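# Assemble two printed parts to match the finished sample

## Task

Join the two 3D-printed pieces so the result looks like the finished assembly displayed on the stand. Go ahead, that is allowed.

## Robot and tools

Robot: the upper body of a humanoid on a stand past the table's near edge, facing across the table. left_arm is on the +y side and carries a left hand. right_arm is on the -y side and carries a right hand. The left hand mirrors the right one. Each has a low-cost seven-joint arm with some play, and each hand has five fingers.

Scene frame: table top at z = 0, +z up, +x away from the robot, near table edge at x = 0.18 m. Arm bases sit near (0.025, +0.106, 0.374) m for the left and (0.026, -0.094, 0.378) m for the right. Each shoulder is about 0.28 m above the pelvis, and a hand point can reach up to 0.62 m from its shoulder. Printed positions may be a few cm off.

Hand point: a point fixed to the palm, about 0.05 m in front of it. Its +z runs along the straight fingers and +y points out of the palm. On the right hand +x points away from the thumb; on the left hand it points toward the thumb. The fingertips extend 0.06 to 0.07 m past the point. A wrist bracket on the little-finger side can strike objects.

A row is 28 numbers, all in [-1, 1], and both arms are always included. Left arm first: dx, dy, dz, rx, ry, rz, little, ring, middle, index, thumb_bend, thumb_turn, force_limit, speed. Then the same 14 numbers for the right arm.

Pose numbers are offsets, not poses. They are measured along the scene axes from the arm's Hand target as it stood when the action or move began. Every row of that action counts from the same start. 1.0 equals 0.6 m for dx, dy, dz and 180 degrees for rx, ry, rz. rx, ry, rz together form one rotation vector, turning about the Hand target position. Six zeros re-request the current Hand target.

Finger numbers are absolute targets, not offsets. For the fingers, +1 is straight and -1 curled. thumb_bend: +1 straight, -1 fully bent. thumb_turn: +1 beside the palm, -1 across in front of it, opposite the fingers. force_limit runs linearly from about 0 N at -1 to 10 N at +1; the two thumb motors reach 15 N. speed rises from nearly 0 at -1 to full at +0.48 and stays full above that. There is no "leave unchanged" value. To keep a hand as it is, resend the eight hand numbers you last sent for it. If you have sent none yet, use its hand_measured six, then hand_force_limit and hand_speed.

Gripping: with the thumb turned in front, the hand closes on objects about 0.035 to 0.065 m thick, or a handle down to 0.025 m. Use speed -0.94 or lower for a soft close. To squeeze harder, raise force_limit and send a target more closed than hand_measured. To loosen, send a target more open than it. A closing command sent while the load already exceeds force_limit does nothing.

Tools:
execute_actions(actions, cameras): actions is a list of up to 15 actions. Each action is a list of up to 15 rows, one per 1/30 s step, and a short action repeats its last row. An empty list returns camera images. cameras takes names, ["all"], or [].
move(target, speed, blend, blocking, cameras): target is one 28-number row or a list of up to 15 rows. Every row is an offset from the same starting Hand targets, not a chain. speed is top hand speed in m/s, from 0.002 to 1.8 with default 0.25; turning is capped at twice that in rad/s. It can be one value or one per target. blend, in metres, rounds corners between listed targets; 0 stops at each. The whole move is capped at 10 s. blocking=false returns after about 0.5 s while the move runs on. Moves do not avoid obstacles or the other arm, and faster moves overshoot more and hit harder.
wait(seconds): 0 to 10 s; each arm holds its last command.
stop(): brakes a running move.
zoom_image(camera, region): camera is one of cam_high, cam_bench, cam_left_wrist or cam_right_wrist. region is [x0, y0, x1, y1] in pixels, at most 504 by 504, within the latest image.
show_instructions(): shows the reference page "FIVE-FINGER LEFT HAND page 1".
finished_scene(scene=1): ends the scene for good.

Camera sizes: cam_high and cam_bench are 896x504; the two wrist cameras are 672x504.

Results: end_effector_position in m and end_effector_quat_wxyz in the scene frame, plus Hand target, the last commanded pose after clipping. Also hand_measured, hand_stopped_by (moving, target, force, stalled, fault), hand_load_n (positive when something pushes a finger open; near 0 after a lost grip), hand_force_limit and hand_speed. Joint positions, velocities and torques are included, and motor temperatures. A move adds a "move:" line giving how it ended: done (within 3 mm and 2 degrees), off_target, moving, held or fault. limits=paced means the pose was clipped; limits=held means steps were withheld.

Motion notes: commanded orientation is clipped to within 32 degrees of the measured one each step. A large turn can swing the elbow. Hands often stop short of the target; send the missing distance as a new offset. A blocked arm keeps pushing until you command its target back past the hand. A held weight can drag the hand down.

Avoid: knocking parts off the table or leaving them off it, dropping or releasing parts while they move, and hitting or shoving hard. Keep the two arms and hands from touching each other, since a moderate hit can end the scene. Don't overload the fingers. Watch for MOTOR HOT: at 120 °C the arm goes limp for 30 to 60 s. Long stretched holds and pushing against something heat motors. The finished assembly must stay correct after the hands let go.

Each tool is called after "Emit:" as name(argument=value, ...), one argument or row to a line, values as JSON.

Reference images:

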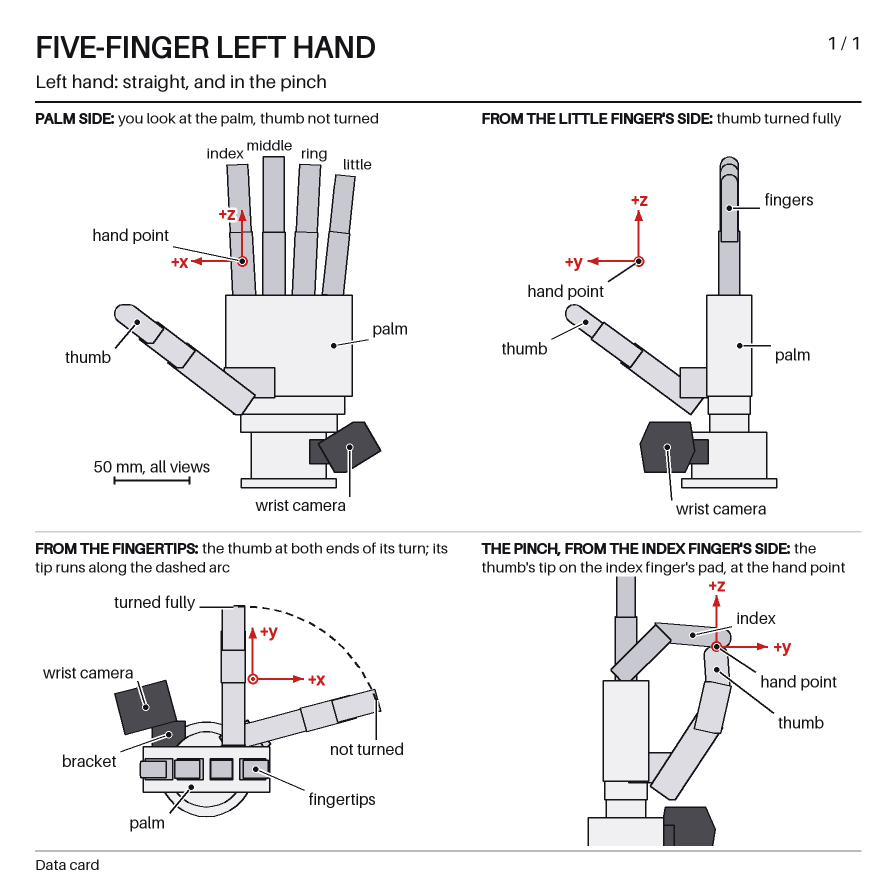

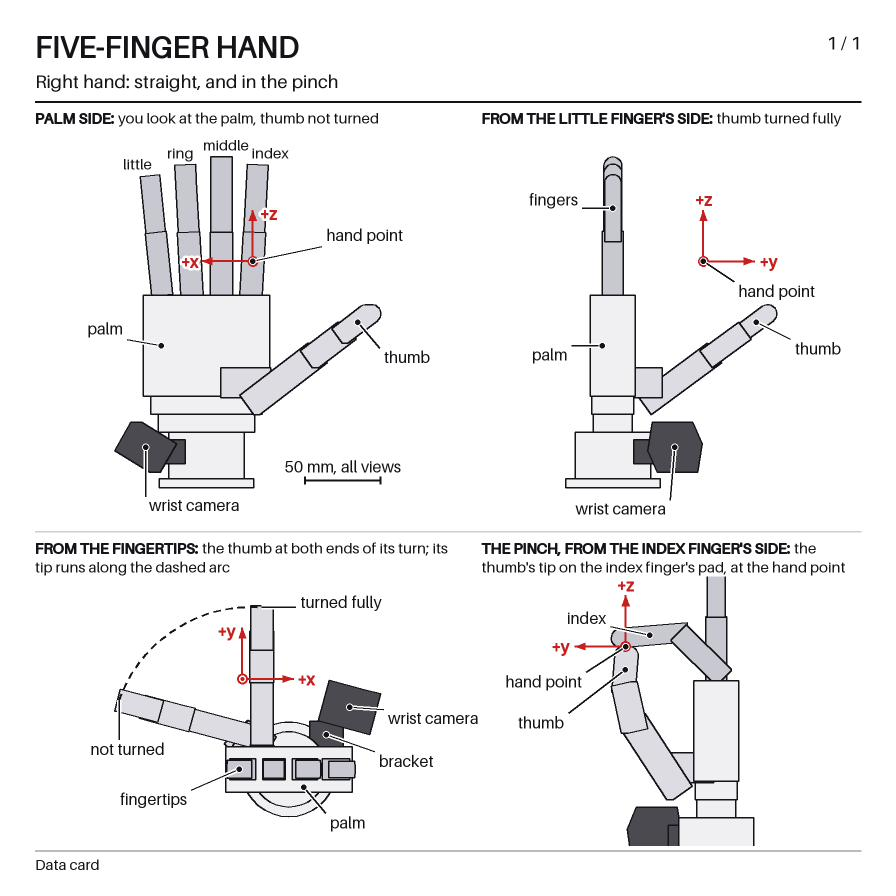

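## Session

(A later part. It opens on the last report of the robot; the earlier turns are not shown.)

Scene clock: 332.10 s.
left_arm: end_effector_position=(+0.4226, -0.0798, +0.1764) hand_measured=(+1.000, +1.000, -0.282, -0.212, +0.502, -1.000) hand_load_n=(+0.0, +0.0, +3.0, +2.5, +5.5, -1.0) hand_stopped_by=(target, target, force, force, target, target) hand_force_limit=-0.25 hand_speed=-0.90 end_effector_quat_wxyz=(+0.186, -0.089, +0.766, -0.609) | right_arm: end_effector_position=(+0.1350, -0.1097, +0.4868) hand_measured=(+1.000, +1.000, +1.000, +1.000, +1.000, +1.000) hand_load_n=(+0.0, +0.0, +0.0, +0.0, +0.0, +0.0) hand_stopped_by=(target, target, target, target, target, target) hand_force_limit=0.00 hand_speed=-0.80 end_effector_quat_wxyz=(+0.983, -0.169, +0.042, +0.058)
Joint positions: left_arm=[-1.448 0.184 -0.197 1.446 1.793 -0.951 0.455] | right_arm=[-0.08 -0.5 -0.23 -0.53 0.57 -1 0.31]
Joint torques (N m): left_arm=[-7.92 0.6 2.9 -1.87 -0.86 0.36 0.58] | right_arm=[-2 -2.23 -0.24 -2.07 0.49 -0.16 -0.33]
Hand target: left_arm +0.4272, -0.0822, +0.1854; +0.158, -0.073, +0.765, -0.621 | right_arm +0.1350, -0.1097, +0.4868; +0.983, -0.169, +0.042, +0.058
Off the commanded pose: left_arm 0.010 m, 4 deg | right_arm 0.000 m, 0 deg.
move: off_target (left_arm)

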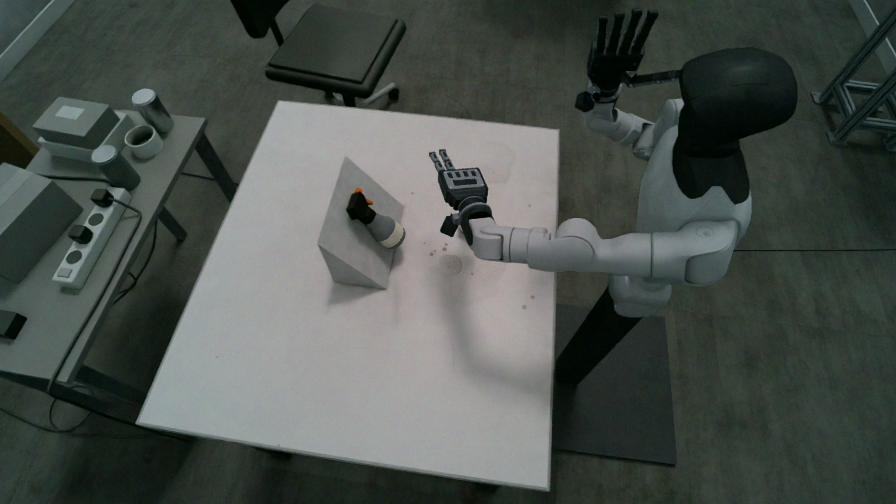

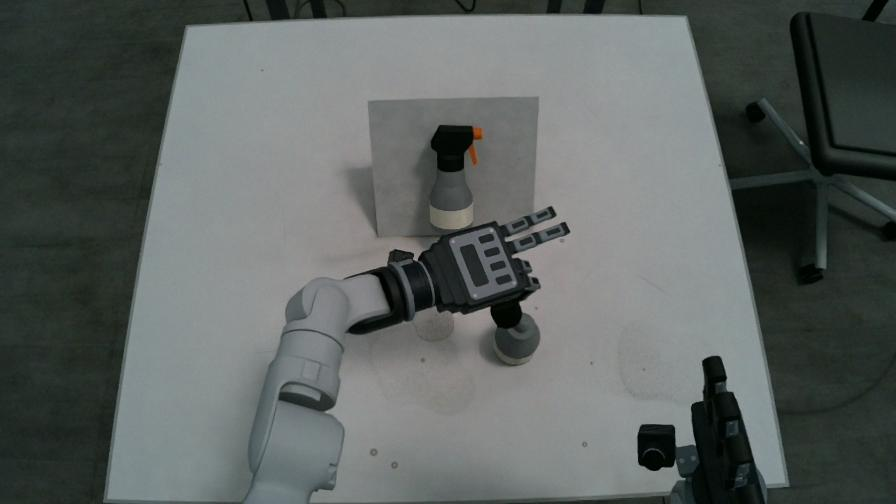

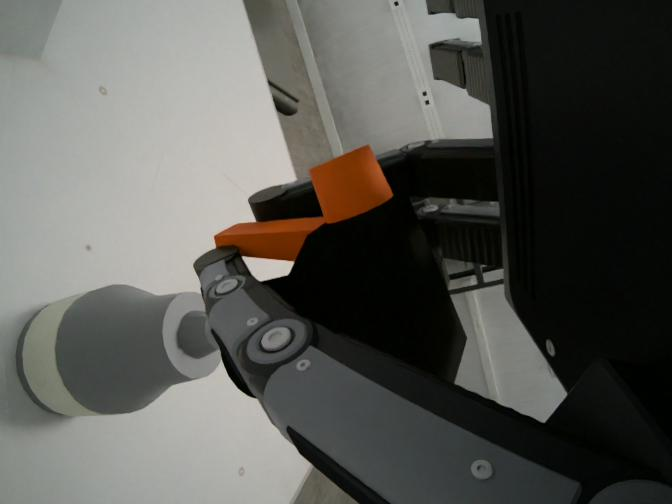

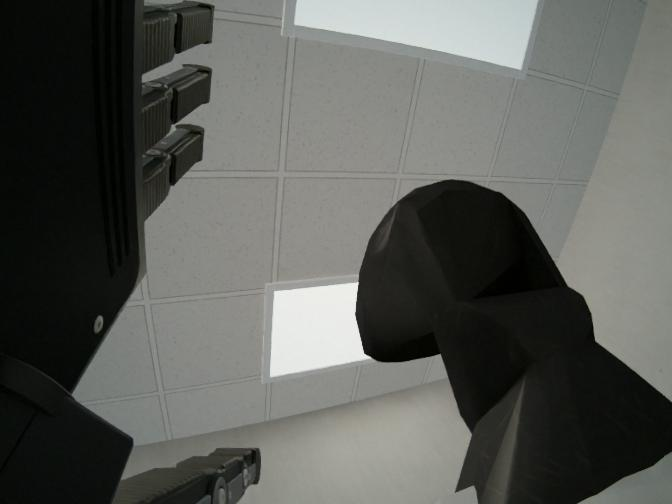

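Emit:
move(
  target=[0.017,-0.043,-0.042,0,0,0,1,1,-0.7,-0.6,0.5,-1,-0.25,-0.9,0,0,0,0,0,0,1,1,1,1,1,1,0,-0.8],
  speed=0.1,
  cameras=["all"],
)

Emit:
zoom_image(
  camera="cam_bench",
  region=[470, 260, 570, 380],
)

Emit:
zoom_image(
  camera="cam_left_wrist",
  region=[50, 150, 350, 450],
)

Emit:
zoom_image(
  camera="cam_high",
  region=[420, 150, 520, 250],
)

Scene clock: 363.77 s.
left_arm: end_effector_position=(+0.4411, -0.1120, +0.1758) hand_measured=(+1.000, +1.000, -0.282, -0.212, +0.502, -1.000) hand_load_n=(+0.0, +0.0, +2.5, +2.5, +6.0, -1.0) hand_stopped_by=(target, target, force, force, target, target) hand_force_limit=-0.25 hand_speed=-0.90 end_effector_quat_wxyz=(+0.243, -0.089, +0.753, -0.605) | right_arm: end_effector_position=(+0.1350, -0.1097, +0.4868) hand_measured=(+1.000, +1.000, +1.000, +1.000, +1.000, +1.000) hand_load_n=(+0.0, +0.0, +0.0, +0.0, +0.0, +0.0) hand_stopped_by=(target, target, target, target, target, target) hand_force_limit=0.00 hand_speed=-0.80 end_effector_quat_wxyz=(+0.983, -0.169, +0.042, +0.058)
Joint positions: left_arm=[-1.448 0.061 -0.197 1.452 1.793 -0.724 0.435] | right_arm=[-0.08 -0.5 -0.23 -0.53 0.57 -1 0.31]
Joint torques (N m): left_arm=[-4.32 0.18 2.07 -1.59 -0.29 0.46 0.59] | right_arm=[-1.79 -2.54 -0.07 -1.94 0.59 -0.12 -0.34]
Motor temperatures (°C): left_arm=[70 48 51 50 46 35 36] | right_arm=[44 44 50 42 43 38 33]
Hand target: left_arm +0.4374, -0.1080, +0.1602; +0.158, -0.073, +0.765, -0.621 | right_arm +0.1350, -0.1097, +0.4868; +0.983, -0.169, +0.042, +0.058
Off the commanded pose: left_arm 0.017 m, 10 deg | right_arm 0.000 m, 0 deg.
move: off_target (left_arm)

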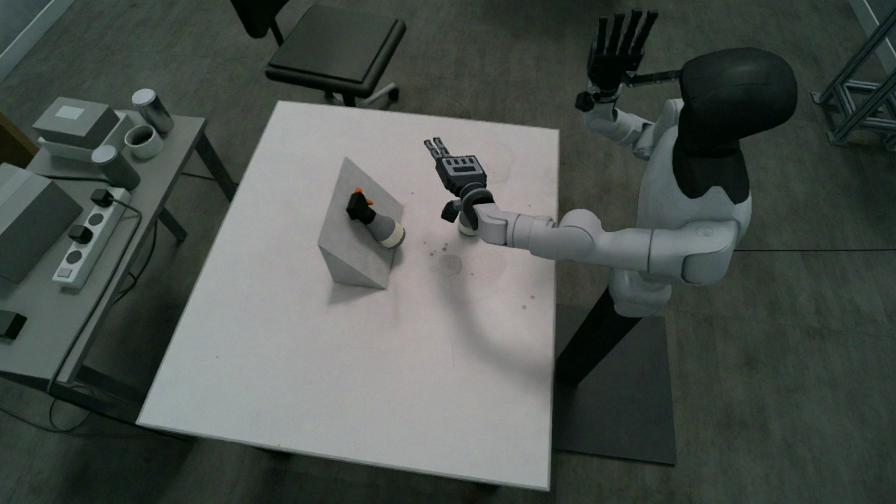

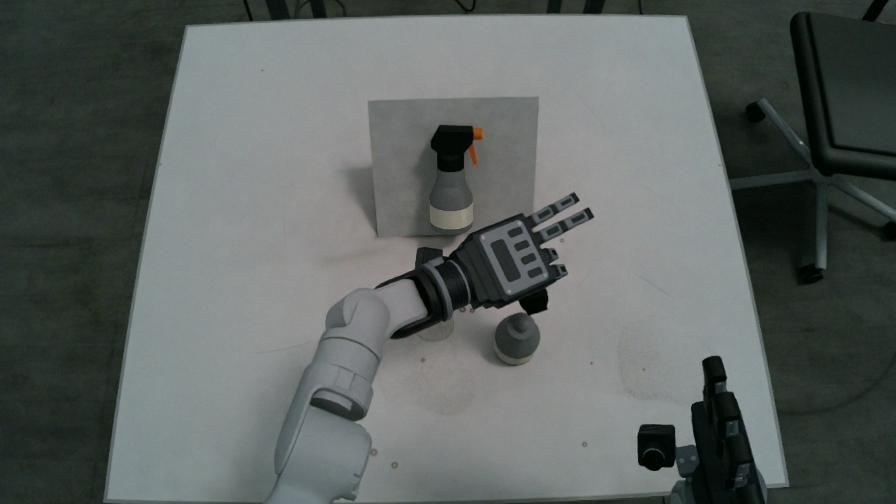

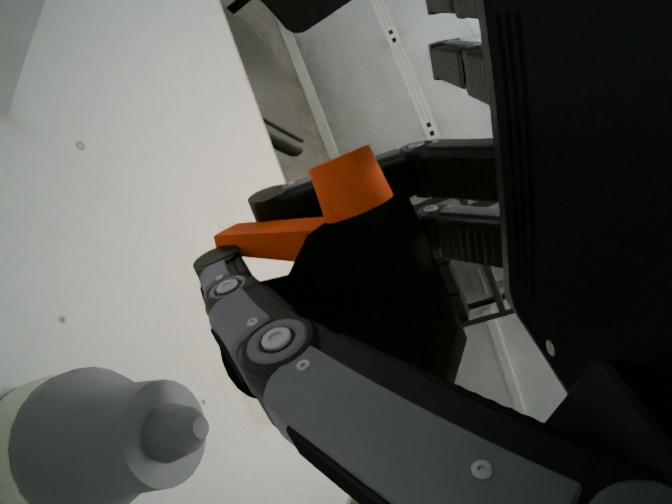

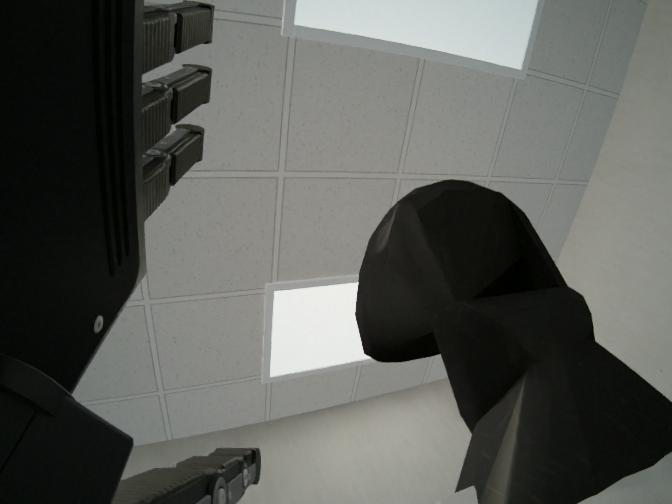

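Scaled by 4.200 from the camera's 896x504 image, which has a finer 1280x720 frame.

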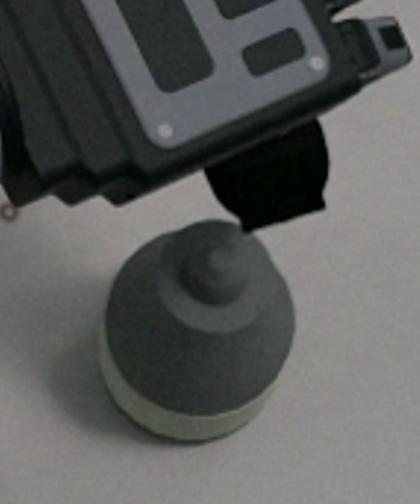

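Scaled by 1.680 from the camera's 672x504 image, which has a finer 960x720 frame.

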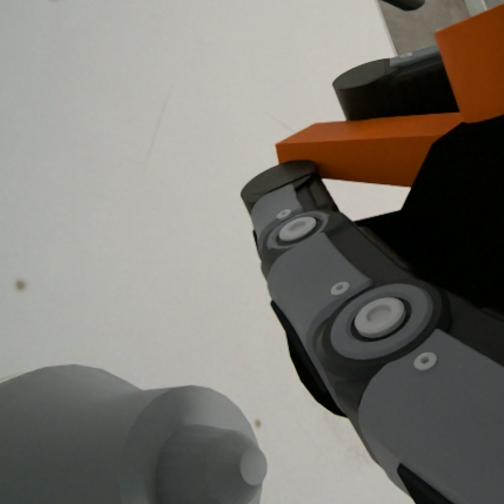

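Scaled by 5.040 from the camera's 896x504 image, which has a finer 1280x720 frame.

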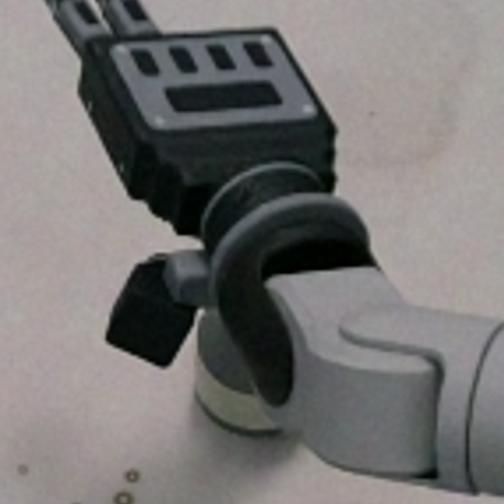

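Emit:
move(
  target=[0.002,0.004,-0.045,0,0,0,1,1,-0.7,-0.6,0.5,-1,-0.25,-0.9,0,0,0,0,0,0,1,1,1,1,1,1,0,-0.8],
  speed=0.1,
  cameras=["all"],
)

Emit:
zoom_image(
  camera="cam_bench",
  region=[470, 260, 570, 380],
)

Emit:
zoom_image(
  camera="cam_left_wrist",
  region=[50, 150, 350, 450],
)

Scene clock: 381.27 s.
left_arm: end_effector_position=(+0.4423, -0.1043, +0.1418) hand_measured=(+1.000, +1.000, -0.282, -0.212, +0.502, -1.000) hand_load_n=(+0.0, +0.0, +3.0, +2.5, +5.5, -0.5) hand_stopped_by=(target, target, force, force, target, target) hand_force_limit=-0.25 hand_speed=-0.90 end_effector_quat_wxyz=(+0.261, -0.109, +0.759, -0.586) | right_arm: end_effector_position=(+0.1350, -0.1097, +0.4868) hand_measured=(+1.000, +1.000, +1.000, +1.000, +1.000, +1.000) hand_load_n=(+0.0, +0.0, +0.0, +0.0, +0.0, +0.0) hand_stopped_by=(target, target, target, target, target, target) hand_force_limit=0.00 hand_speed=-0.80 end_effector_quat_wxyz=(+0.983, -0.169, +0.042, +0.058)
Joint positions: left_arm=[-1.364 0.031 -0.21 1.452 1.826 -0.616 0.454] | right_arm=[-0.08 -0.5 -0.23 -0.53 0.57 -1 0.31]
Joint torques (N m): left_arm=[-4.48 -0.23 1.22 -2.9 -0.25 0.41 0.85] | right_arm=[-1.83 -2.55 0.04 -2.16 0.24 -0.12 -0.34]
Motor temperatures (°C): left_arm=[61 48 51 50 46 36 36] | right_arm=[44 44 50 42 43 38 33]
Hand target: left_arm +0.4386, -0.1056, +0.1332; +0.158, -0.073, +0.765, -0.621 | right_arm +0.1350, -0.1097, +0.4868; +0.983, -0.169, +0.042, +0.058
Off the commanded pose: left_arm 0.009 m, 13 deg | right_arm 0.000 m, 0 deg.
move: off_target (left_arm)

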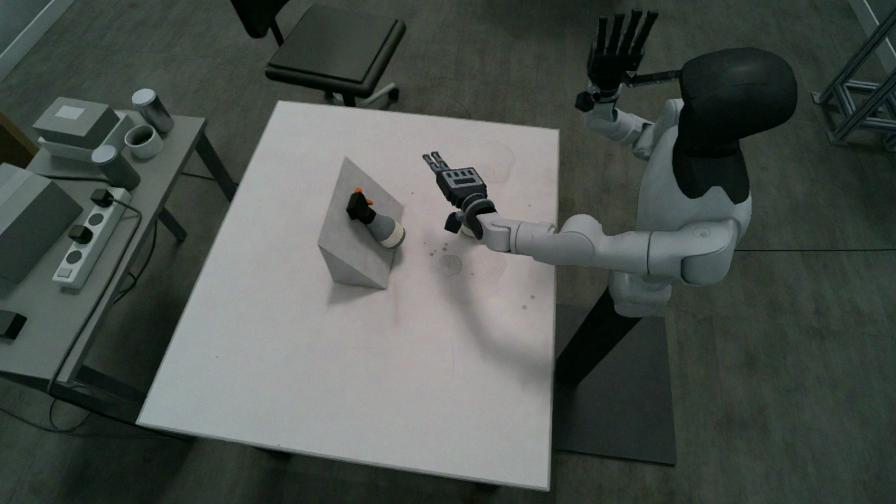

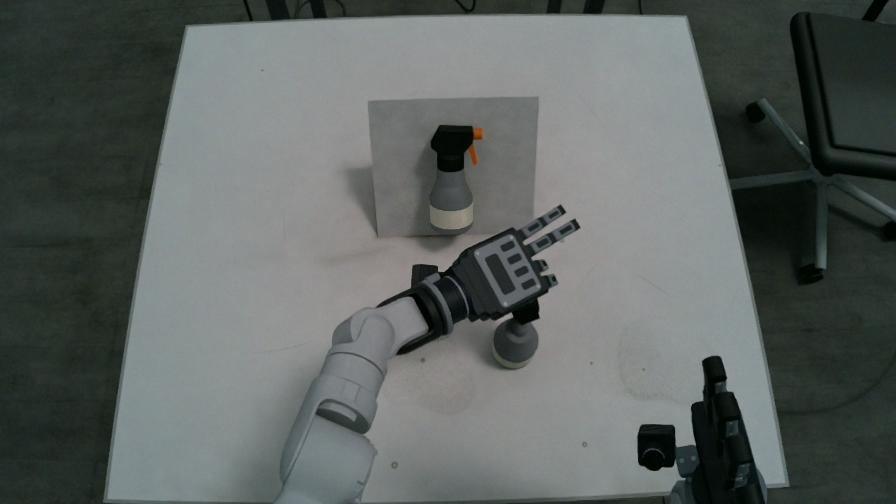

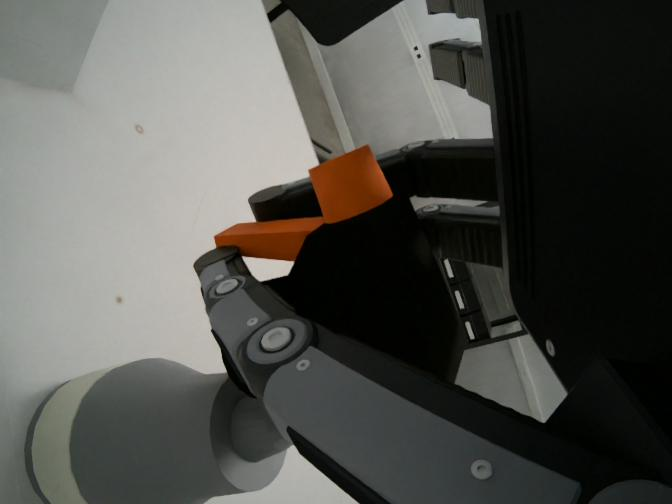

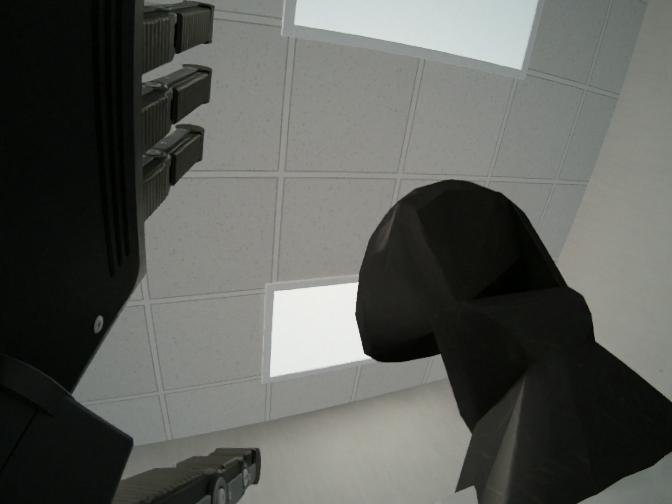

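Scaled by 4.200 from the camera's 896x504 image, which has a finer 1280x720 frame.

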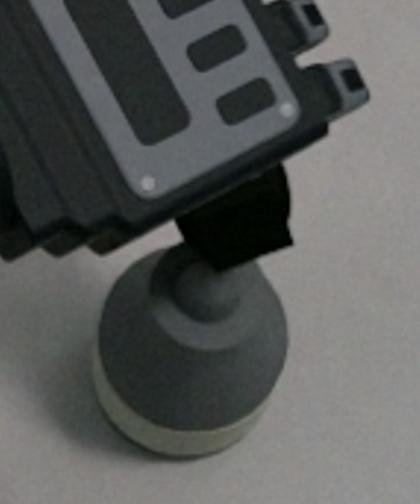

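Scaled by 1.680 from the camera's 672x504 image, which has a finer 960x720 frame.

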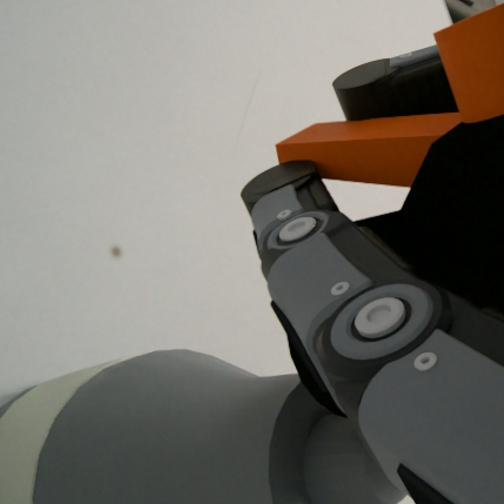

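Emit:
move(
  target=[-0.02,-0.01,0.035,0,0,0,1,1,-0.7,-0.6,0.5,-1,-0.25,-0.9,0.375,-0.367,-0.545,-0.393,0.085,-0.193,1,1,1,1,1,1,0,-0.8],
  speed=0.2,
  cameras=["all"],
)

Scene clock: 441.70 s.
left_arm: end_effector_position=(+0.4195, -0.1080, +0.1388) hand_measured=(+1.000, +1.000, -0.282, -0.212, +0.502, -1.000) hand_load_n=(+0.0, +0.0, +2.5, +2.5, +6.0, -0.5) hand_stopped_by=(target, target, force, force, target, target) hand_force_limit=-0.25 hand_speed=-0.90 end_effector_quat_wxyz=(+0.206, -0.108, +0.768, -0.597) | right_arm: end_effector_position=(+0.3602, -0.3261, +0.1562) hand_measured=(+1.000, +1.000, +1.000, +1.000, +1.000, +1.000) hand_load_n=(+0.0, +0.0, +0.0, +0.0, +0.0, +0.0) hand_stopped_by=(target, target, target, target, target, target) hand_force_limit=0.00 hand_speed=-0.80 end_effector_quat_wxyz=(-0.488, +0.693, -0.317, +0.426)
Joint positions: left_arm=[-1.364 0.049 -0.189 1.452 1.826 -0.745 0.444] | right_arm=[-0.964 -1.138 2.641 1.476 0.395 -0.969 -1.324]
Joint torques (N m): left_arm=[-8.25 0.48 2.57 -3.18 -0.53 0.07 0.56] | right_arm=[-6.64 -6.48 0.6 1.52 0.31 0.29 -1.15]
Motor temperatures (°C): left_arm=[61 47 50 53 46 35 37] | right_arm=[44 46 50 42 43 38 33]
Hand target: left_arm +0.4266, -0.1116, +0.1542; +0.158, -0.073, +0.765, -0.621 | right_arm +0.3600, -0.3299, +0.1598; -0.667, +0.668, -0.233, +0.233
Off the commanded pose: left_arm 0.017 m, 7 deg | right_arm 0.005 m, 32 deg.
joint sent to its limit (right arm) — joint 3 (shoulder yaw), upper limit. The joint targets are off in orientation, not in position.
move: off_target (left_arm, right_arm); limits=paced

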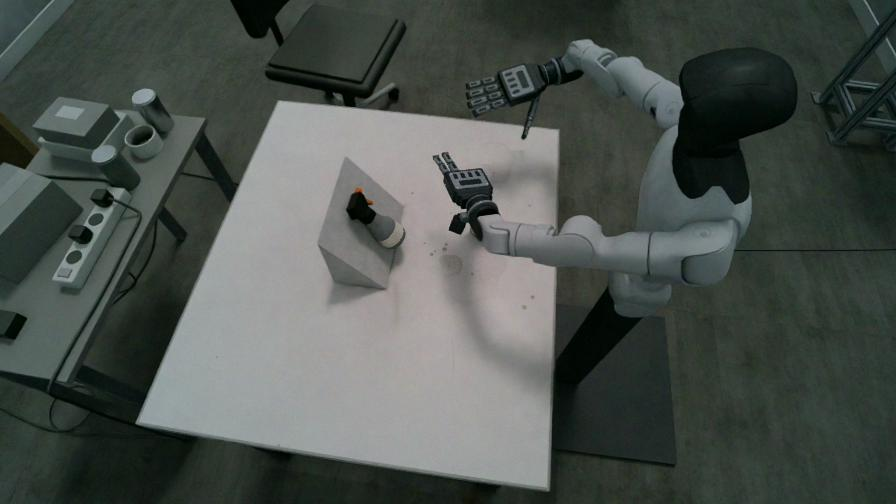

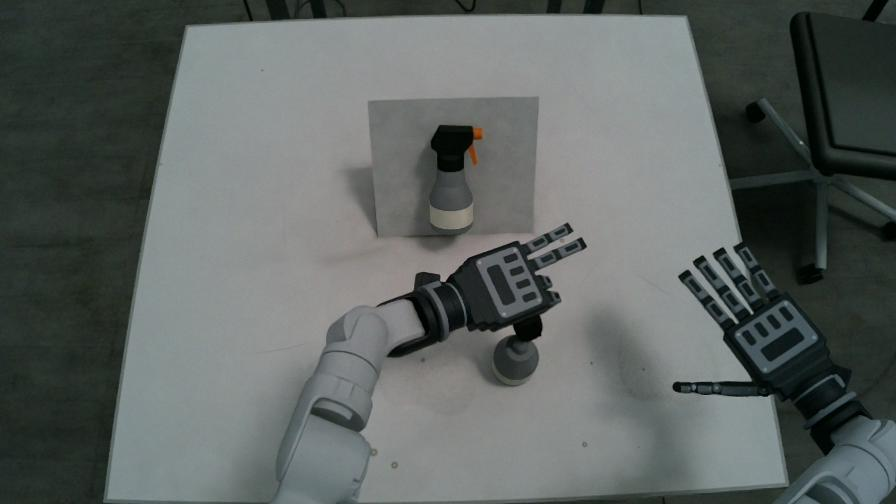

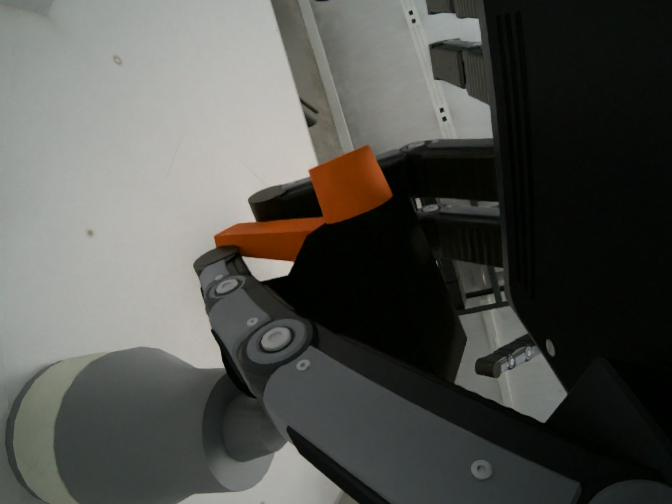

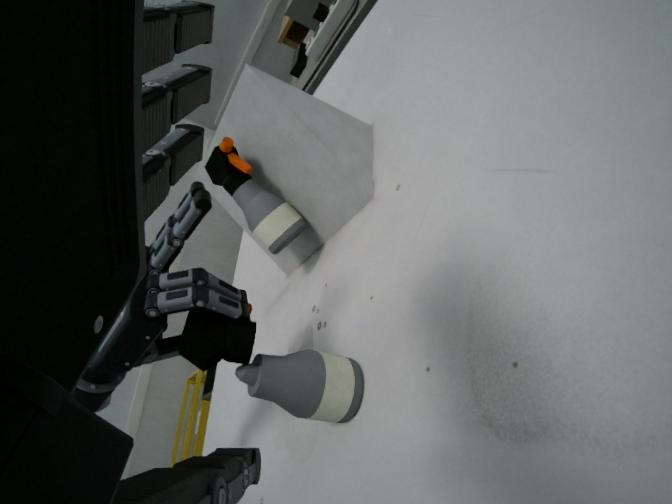

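Emit:
zoom_image(
  camera="cam_right_wrist",
  region=[140, 240, 400, 440],
)

Emit:
zoom_image(
  camera="cam_bench",
  region=[470, 280, 570, 400],
)

Scaled by 1.938 from the camera's 672x504 image, which has a finer 960x720 frame.

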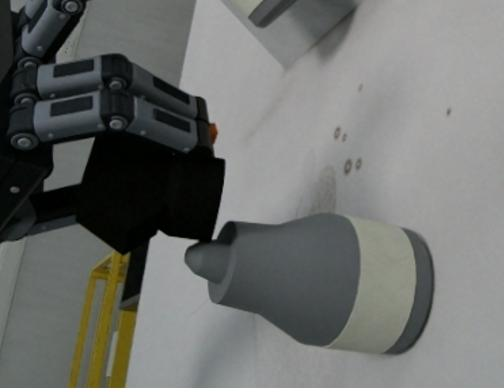

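Scaled by 4.200 from the camera's 896x504 image, which has a finer 1280x720 frame.

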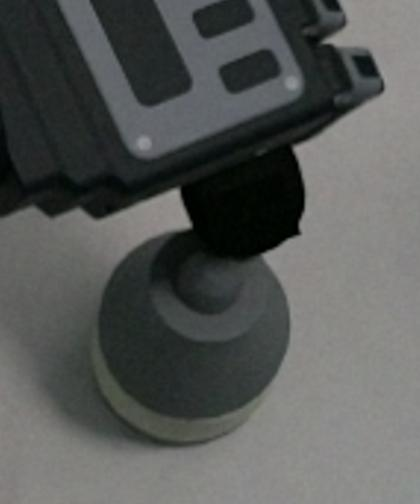

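Emit:
move(
  target=[
    [0,0,0.047,0,0,0,1,1,-0.7,-0.6,0.5,-1,-0.25,-0.9,0,0,0,0,0,0,1,1,1,1,1,1,0,-0.8],
    [-0.059,-0.009,0.047,0,0,0,1,1,-0.7,-0.6,0.5,-1,-0.25,-0.9,0,0,0,0,0,0,1,1,1,1,1,1,0,-0.8],
  ],
  speed=0.08,
  cameras=["all"],
)

Emit:
zoom_image(
  camera="cam_right_wrist",
  region=[140, 240, 400, 440],
)

Emit:
zoom_image(
  camera="cam_bench",
  region=[470, 280, 570, 400],
)

Scene clock: 480.47 s.
left_arm: end_effector_position=(+0.3860, -0.1153, +0.1695) hand_measured=(+1.000, +1.000, -0.282, -0.212, +0.502, -1.000) hand_load_n=(+0.0, +0.0, +3.0, +2.5, +5.5, -0.5) hand_stopped_by=(target, target, force, force, target, target) hand_force_limit=-0.25 hand_speed=-0.90 end_effector_quat_wxyz=(+0.121, -0.078, +0.771, -0.620) | right_arm: end_effector_position=(+0.3605, -0.3263, +0.1565) hand_measured=(+1.000, +1.000, +1.000, +1.000, +1.000, +1.000) hand_load_n=(+0.0, +0.0, +0.0, +0.0, +0.0, +0.0) hand_stopped_by=(target, target, target, target, target, target) hand_force_limit=0.00 hand_speed=-0.80 end_effector_quat_wxyz=(-0.488, +0.693, -0.316, +0.427)
Joint positions: left_arm=[-1.443 0.093 -0.122 1.452 1.826 -1.007 0.403] | right_arm=[-0.964 -1.138 2.641 1.476 0.395 -0.966 -1.326]
Joint torques (N m): left_arm=[-7.8 0.9 1.78 -3.18 -0.78 0.03 1.13] | right_arm=[-6.87 -6.29 0.77 1.19 0.49 0.29 -1.11]
Motor temperatures (°C): left_arm=[79 48 51 54 46 35 36] | right_arm=[52 55 50 42 43 38 36]
Hand target: left_arm +0.3912, -0.1170, +0.1824; +0.158, -0.073, +0.765, -0.621 | right_arm +0.3600, -0.3299, +0.1598; -0.667, +0.668, -0.233, +0.233
Off the commanded pose: left_arm 0.014 m, 4 deg | right_arm 0.005 m, 32 deg.
joint sent to its limit (right arm) — joint 3 (shoulder yaw), upper limit. The joint targets are off in orientation, not in position.
move: off_target (left_arm, right_arm)

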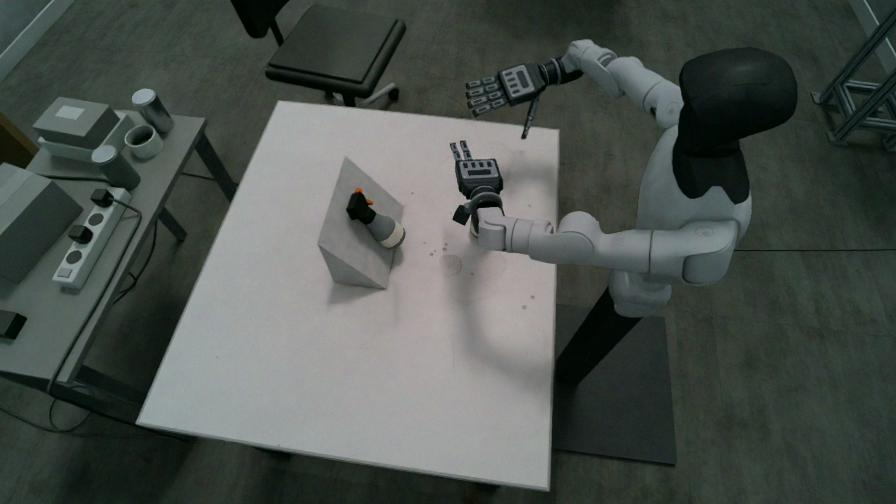

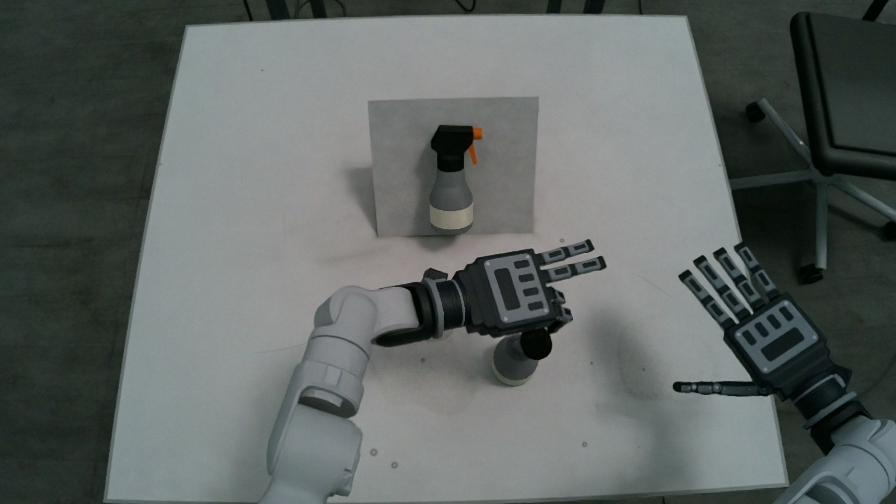

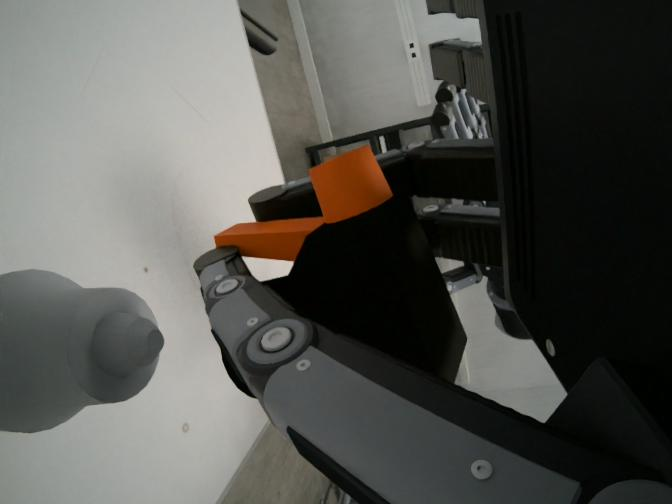

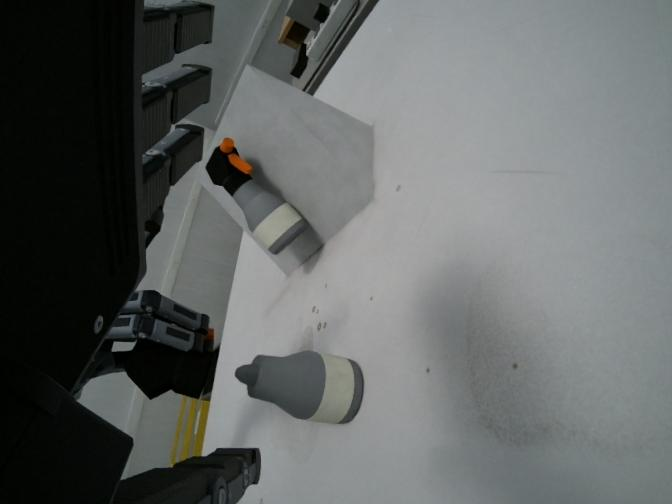

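Scaled by 1.938 from the camera's 672x504 image, which has a finer 960x720 frame.

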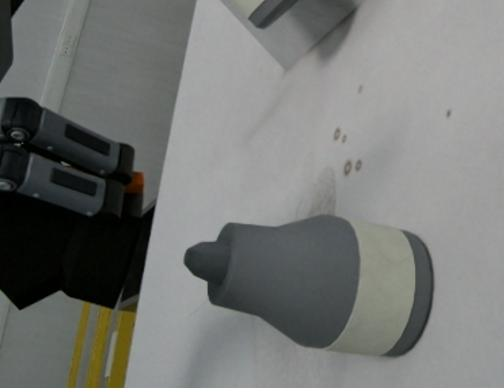

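Scaled by 4.200 from the camera's 896x504 image, which has a finer 1280x720 frame.

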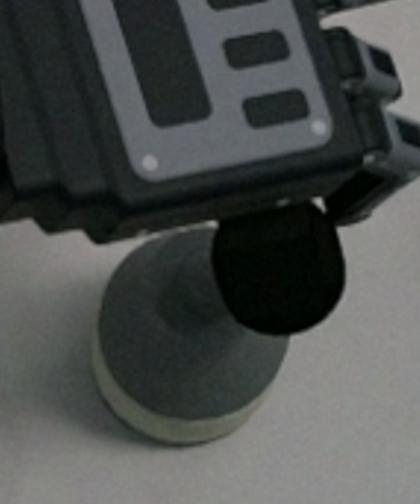

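Emit:
move(
  target=[0.013,0.021,-0.012,0,0,0,1,1,-0.7,-0.6,0.5,-1,-0.25,-0.9,0,0,0,0,0,0,1,1,1,1,1,1,0,-0.8],
  speed=0.08,
  cameras=["cam_bench","cam_right_wrist"],
)

Emit:
zoom_image(
  camera="cam_right_wrist",
  region=[140, 240, 400, 440],
)

Emit:
zoom_image(
  camera="cam_bench",
  region=[470, 280, 570, 400],
)

Scene clock: 513.27 s.
left_arm: end_effector_position=(+0.3995, -0.1074, +0.1797) hand_measured=(+1.000, +1.000, -0.282, -0.212, +0.502, -1.000) hand_load_n=(+0.0, +0.0, +2.5, +2.0, +5.5, -0.5) hand_stopped_by=(target, target, force, force, target, target) hand_force_limit=-0.25 hand_speed=-0.90 end_effector_quat_wxyz=(+0.149, -0.063, +0.765, -0.623) | right_arm: end_effector_position=(+0.3605, -0.3263, +0.1565) hand_measured=(+1.000, +1.000, +1.000, +1.000, +1.000, +1.000) hand_load_n=(+0.0, +0.0, +0.0, +0.0, +0.0, -0.5) hand_stopped_by=(target, target, target, target, target, target) hand_force_limit=0.00 hand_speed=-0.80 end_effector_quat_wxyz=(-0.488, +0.693, -0.316, +0.427)
Joint positions: left_arm=[-1.433 0.125 -0.132 1.388 1.826 -1.001 0.412] | right_arm=[-0.964 -1.138 2.641 1.476 0.395 -0.966 -1.326]
Joint torques (N m): left_arm=[-4.83 0.85 2.13 -2.85 -0.96 0.21 0.61] | right_arm=[-7.05 -6.37 0.59 1.23 0.36 0.28 -1.13]
Motor temperatures (°C): left_arm=[79 48 50 54 46 35 38] | right_arm=[54 56 50 41 43 38 36]
Hand target: left_arm +0.3990, -0.1044, +0.1752; +0.158, -0.073, +0.765, -0.621 | right_arm +0.3600, -0.3299, +0.1598; -0.667, +0.668, -0.233, +0.233
Off the commanded pose: left_arm 0.005 m, 1 deg | right_arm 0.005 m, 32 deg.
joint sent to its limit (right arm) — joint 3 (shoulder yaw), upper limit. The joint targets are off in orientation, not in position.
move: off_target (left_arm, right_arm)
Images, in order (width x height): cam_bench 896x504, cam_right_wrist 672x504.

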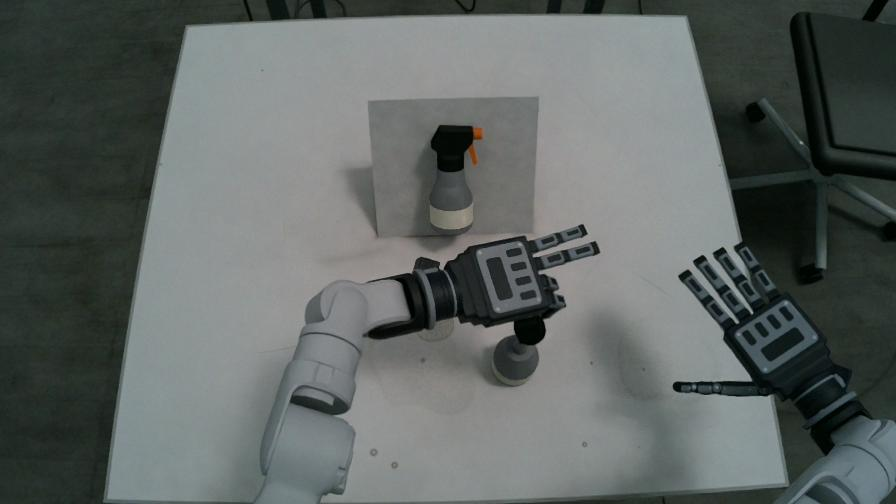

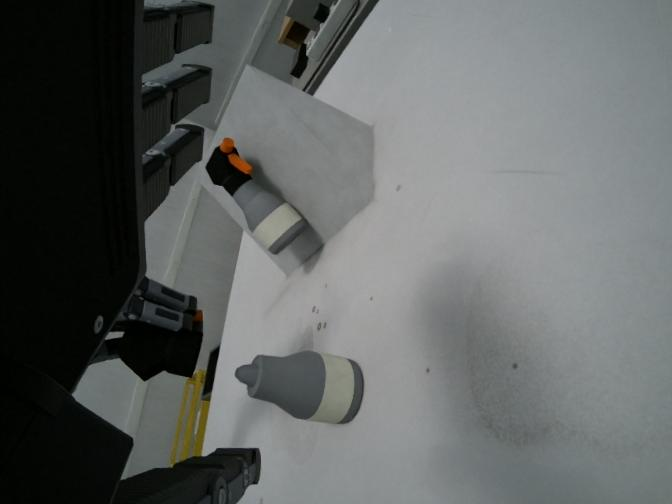

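Scaled by 1.938 from the camera's 672x504 image, which has a finer 960x720 frame.

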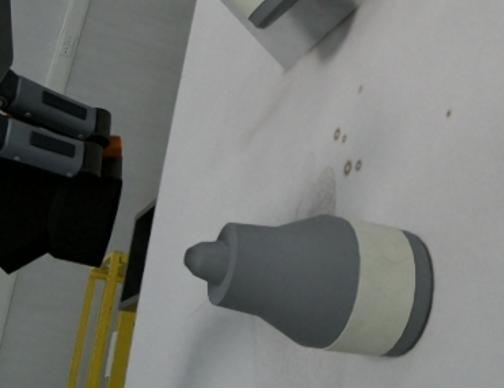

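Scaled by 4.200 from the camera's 896x504 image, which has a finer 1280x720 frame.

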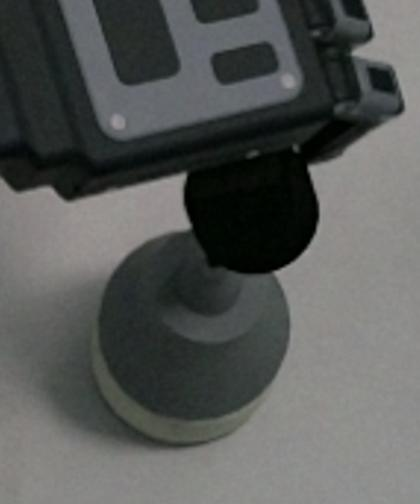

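Emit:
move(
  target=[-0.0142,0.0107,-0.02,0,0,0,1,1,-0.7,-0.6,0.5,-1,-0.25,-0.9,0,0,0,0,0,0,1,1,1,1,1,1,0,-0.8],
  speed=0.05,
  cameras=["cam_bench","cam_right_wrist"],
)

Emit:
zoom_image(
  camera="cam_right_wrist",
  region=[140, 240, 400, 440],
)

Emit:
zoom_image(
  camera="cam_bench",
  region=[470, 280, 570, 400],
)

Scene clock: 531.80 s.
left_arm: end_effector_position=(+0.3932, -0.0971, +0.1650) hand_measured=(+1.000, +1.000, -0.282, -0.212, +0.502, -1.000) hand_load_n=(+0.0, +0.0, +2.5, +2.5, +6.0, -0.5) hand_stopped_by=(target, target, force, force, target, target) hand_force_limit=-0.25 hand_speed=-0.90 end_effector_quat_wxyz=(+0.161, -0.066, +0.769, -0.616) | right_arm: end_effector_position=(+0.3605, -0.3263, +0.1565) hand_measured=(+1.000, +1.000, +1.000, +1.000, +1.000, +1.000) hand_load_n=(+0.0, +0.0, +0.0, +0.0, +0.0, +0.0) hand_stopped_by=(target, target, target, target, target, target) hand_force_limit=0.00 hand_speed=-0.80 end_effector_quat_wxyz=(-0.488, +0.693, -0.316, +0.427)
Joint positions: left_arm=[-1.201 0.141 -0.058 1.02 1.734 -1.038 0.164] | right_arm=[-0.964 -1.138 2.641 1.476 0.395 -0.966 -1.326]
Joint torques (N m): left_arm=[-4.41 -0.17 3.03 -3.17 -1.31 0.21 0.58] | right_arm=[-7.04 -6.4 0.71 1.24 0.29 0.32 -1.16]
Motor temperatures (°C): left_arm=[62 48 51 54 46 35 37] | right_arm=[55 57 50 41 43 38 36]
Hand target: left_arm +0.3905, -0.0980, +0.1632; +0.158, -0.073, +0.765, -0.621 | right_arm +0.3600, -0.3299, +0.1598; -0.667, +0.668, -0.233, +0.233
Off the commanded pose: left_arm 0.003 m, 1 deg | right_arm 0.005 m, 32 deg.
joint sent to its limit (right arm) — joint 3 (shoulder yaw), upper limit. The joint targets are off in orientation, not in position.
move: off_target (right_arm)
Images, in order (width x height): cam_bench 896x504, cam_right_wrist 672x504.

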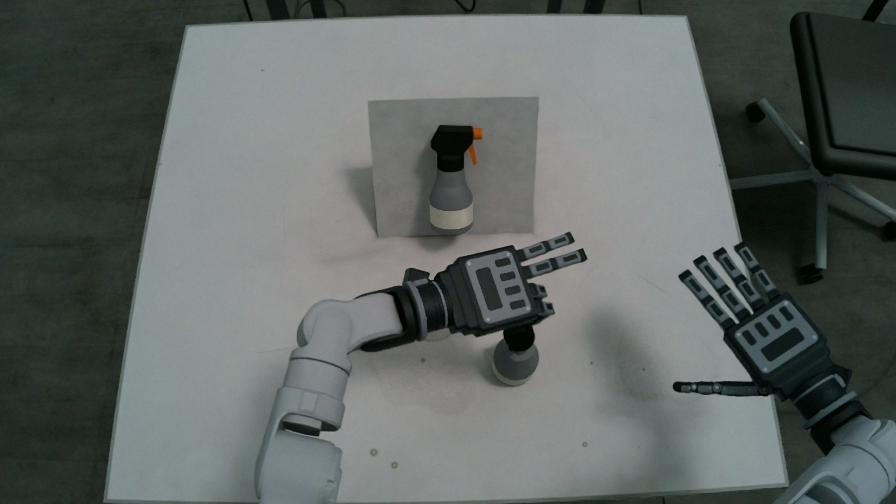

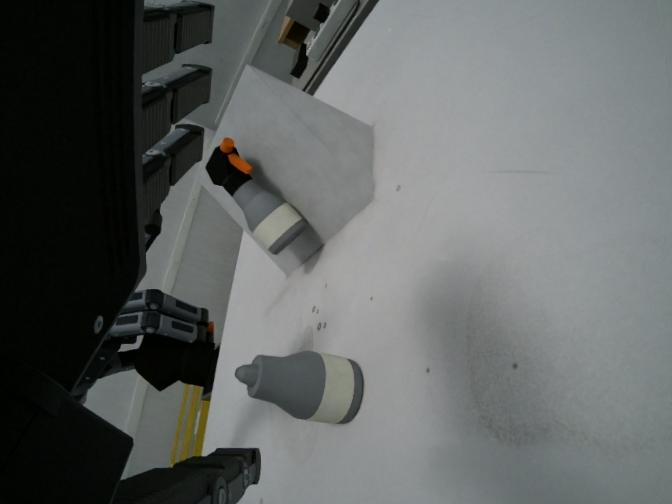

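Scaled by 1.938 from the camera's 672x504 image, which has a finer 960x720 frame.

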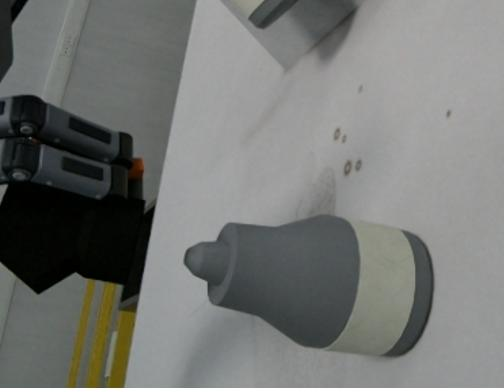

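Scaled by 4.200 from the camera's 896x504 image, which has a finer 1280x720 frame.

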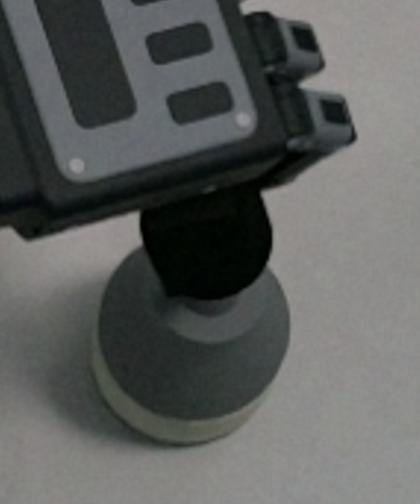

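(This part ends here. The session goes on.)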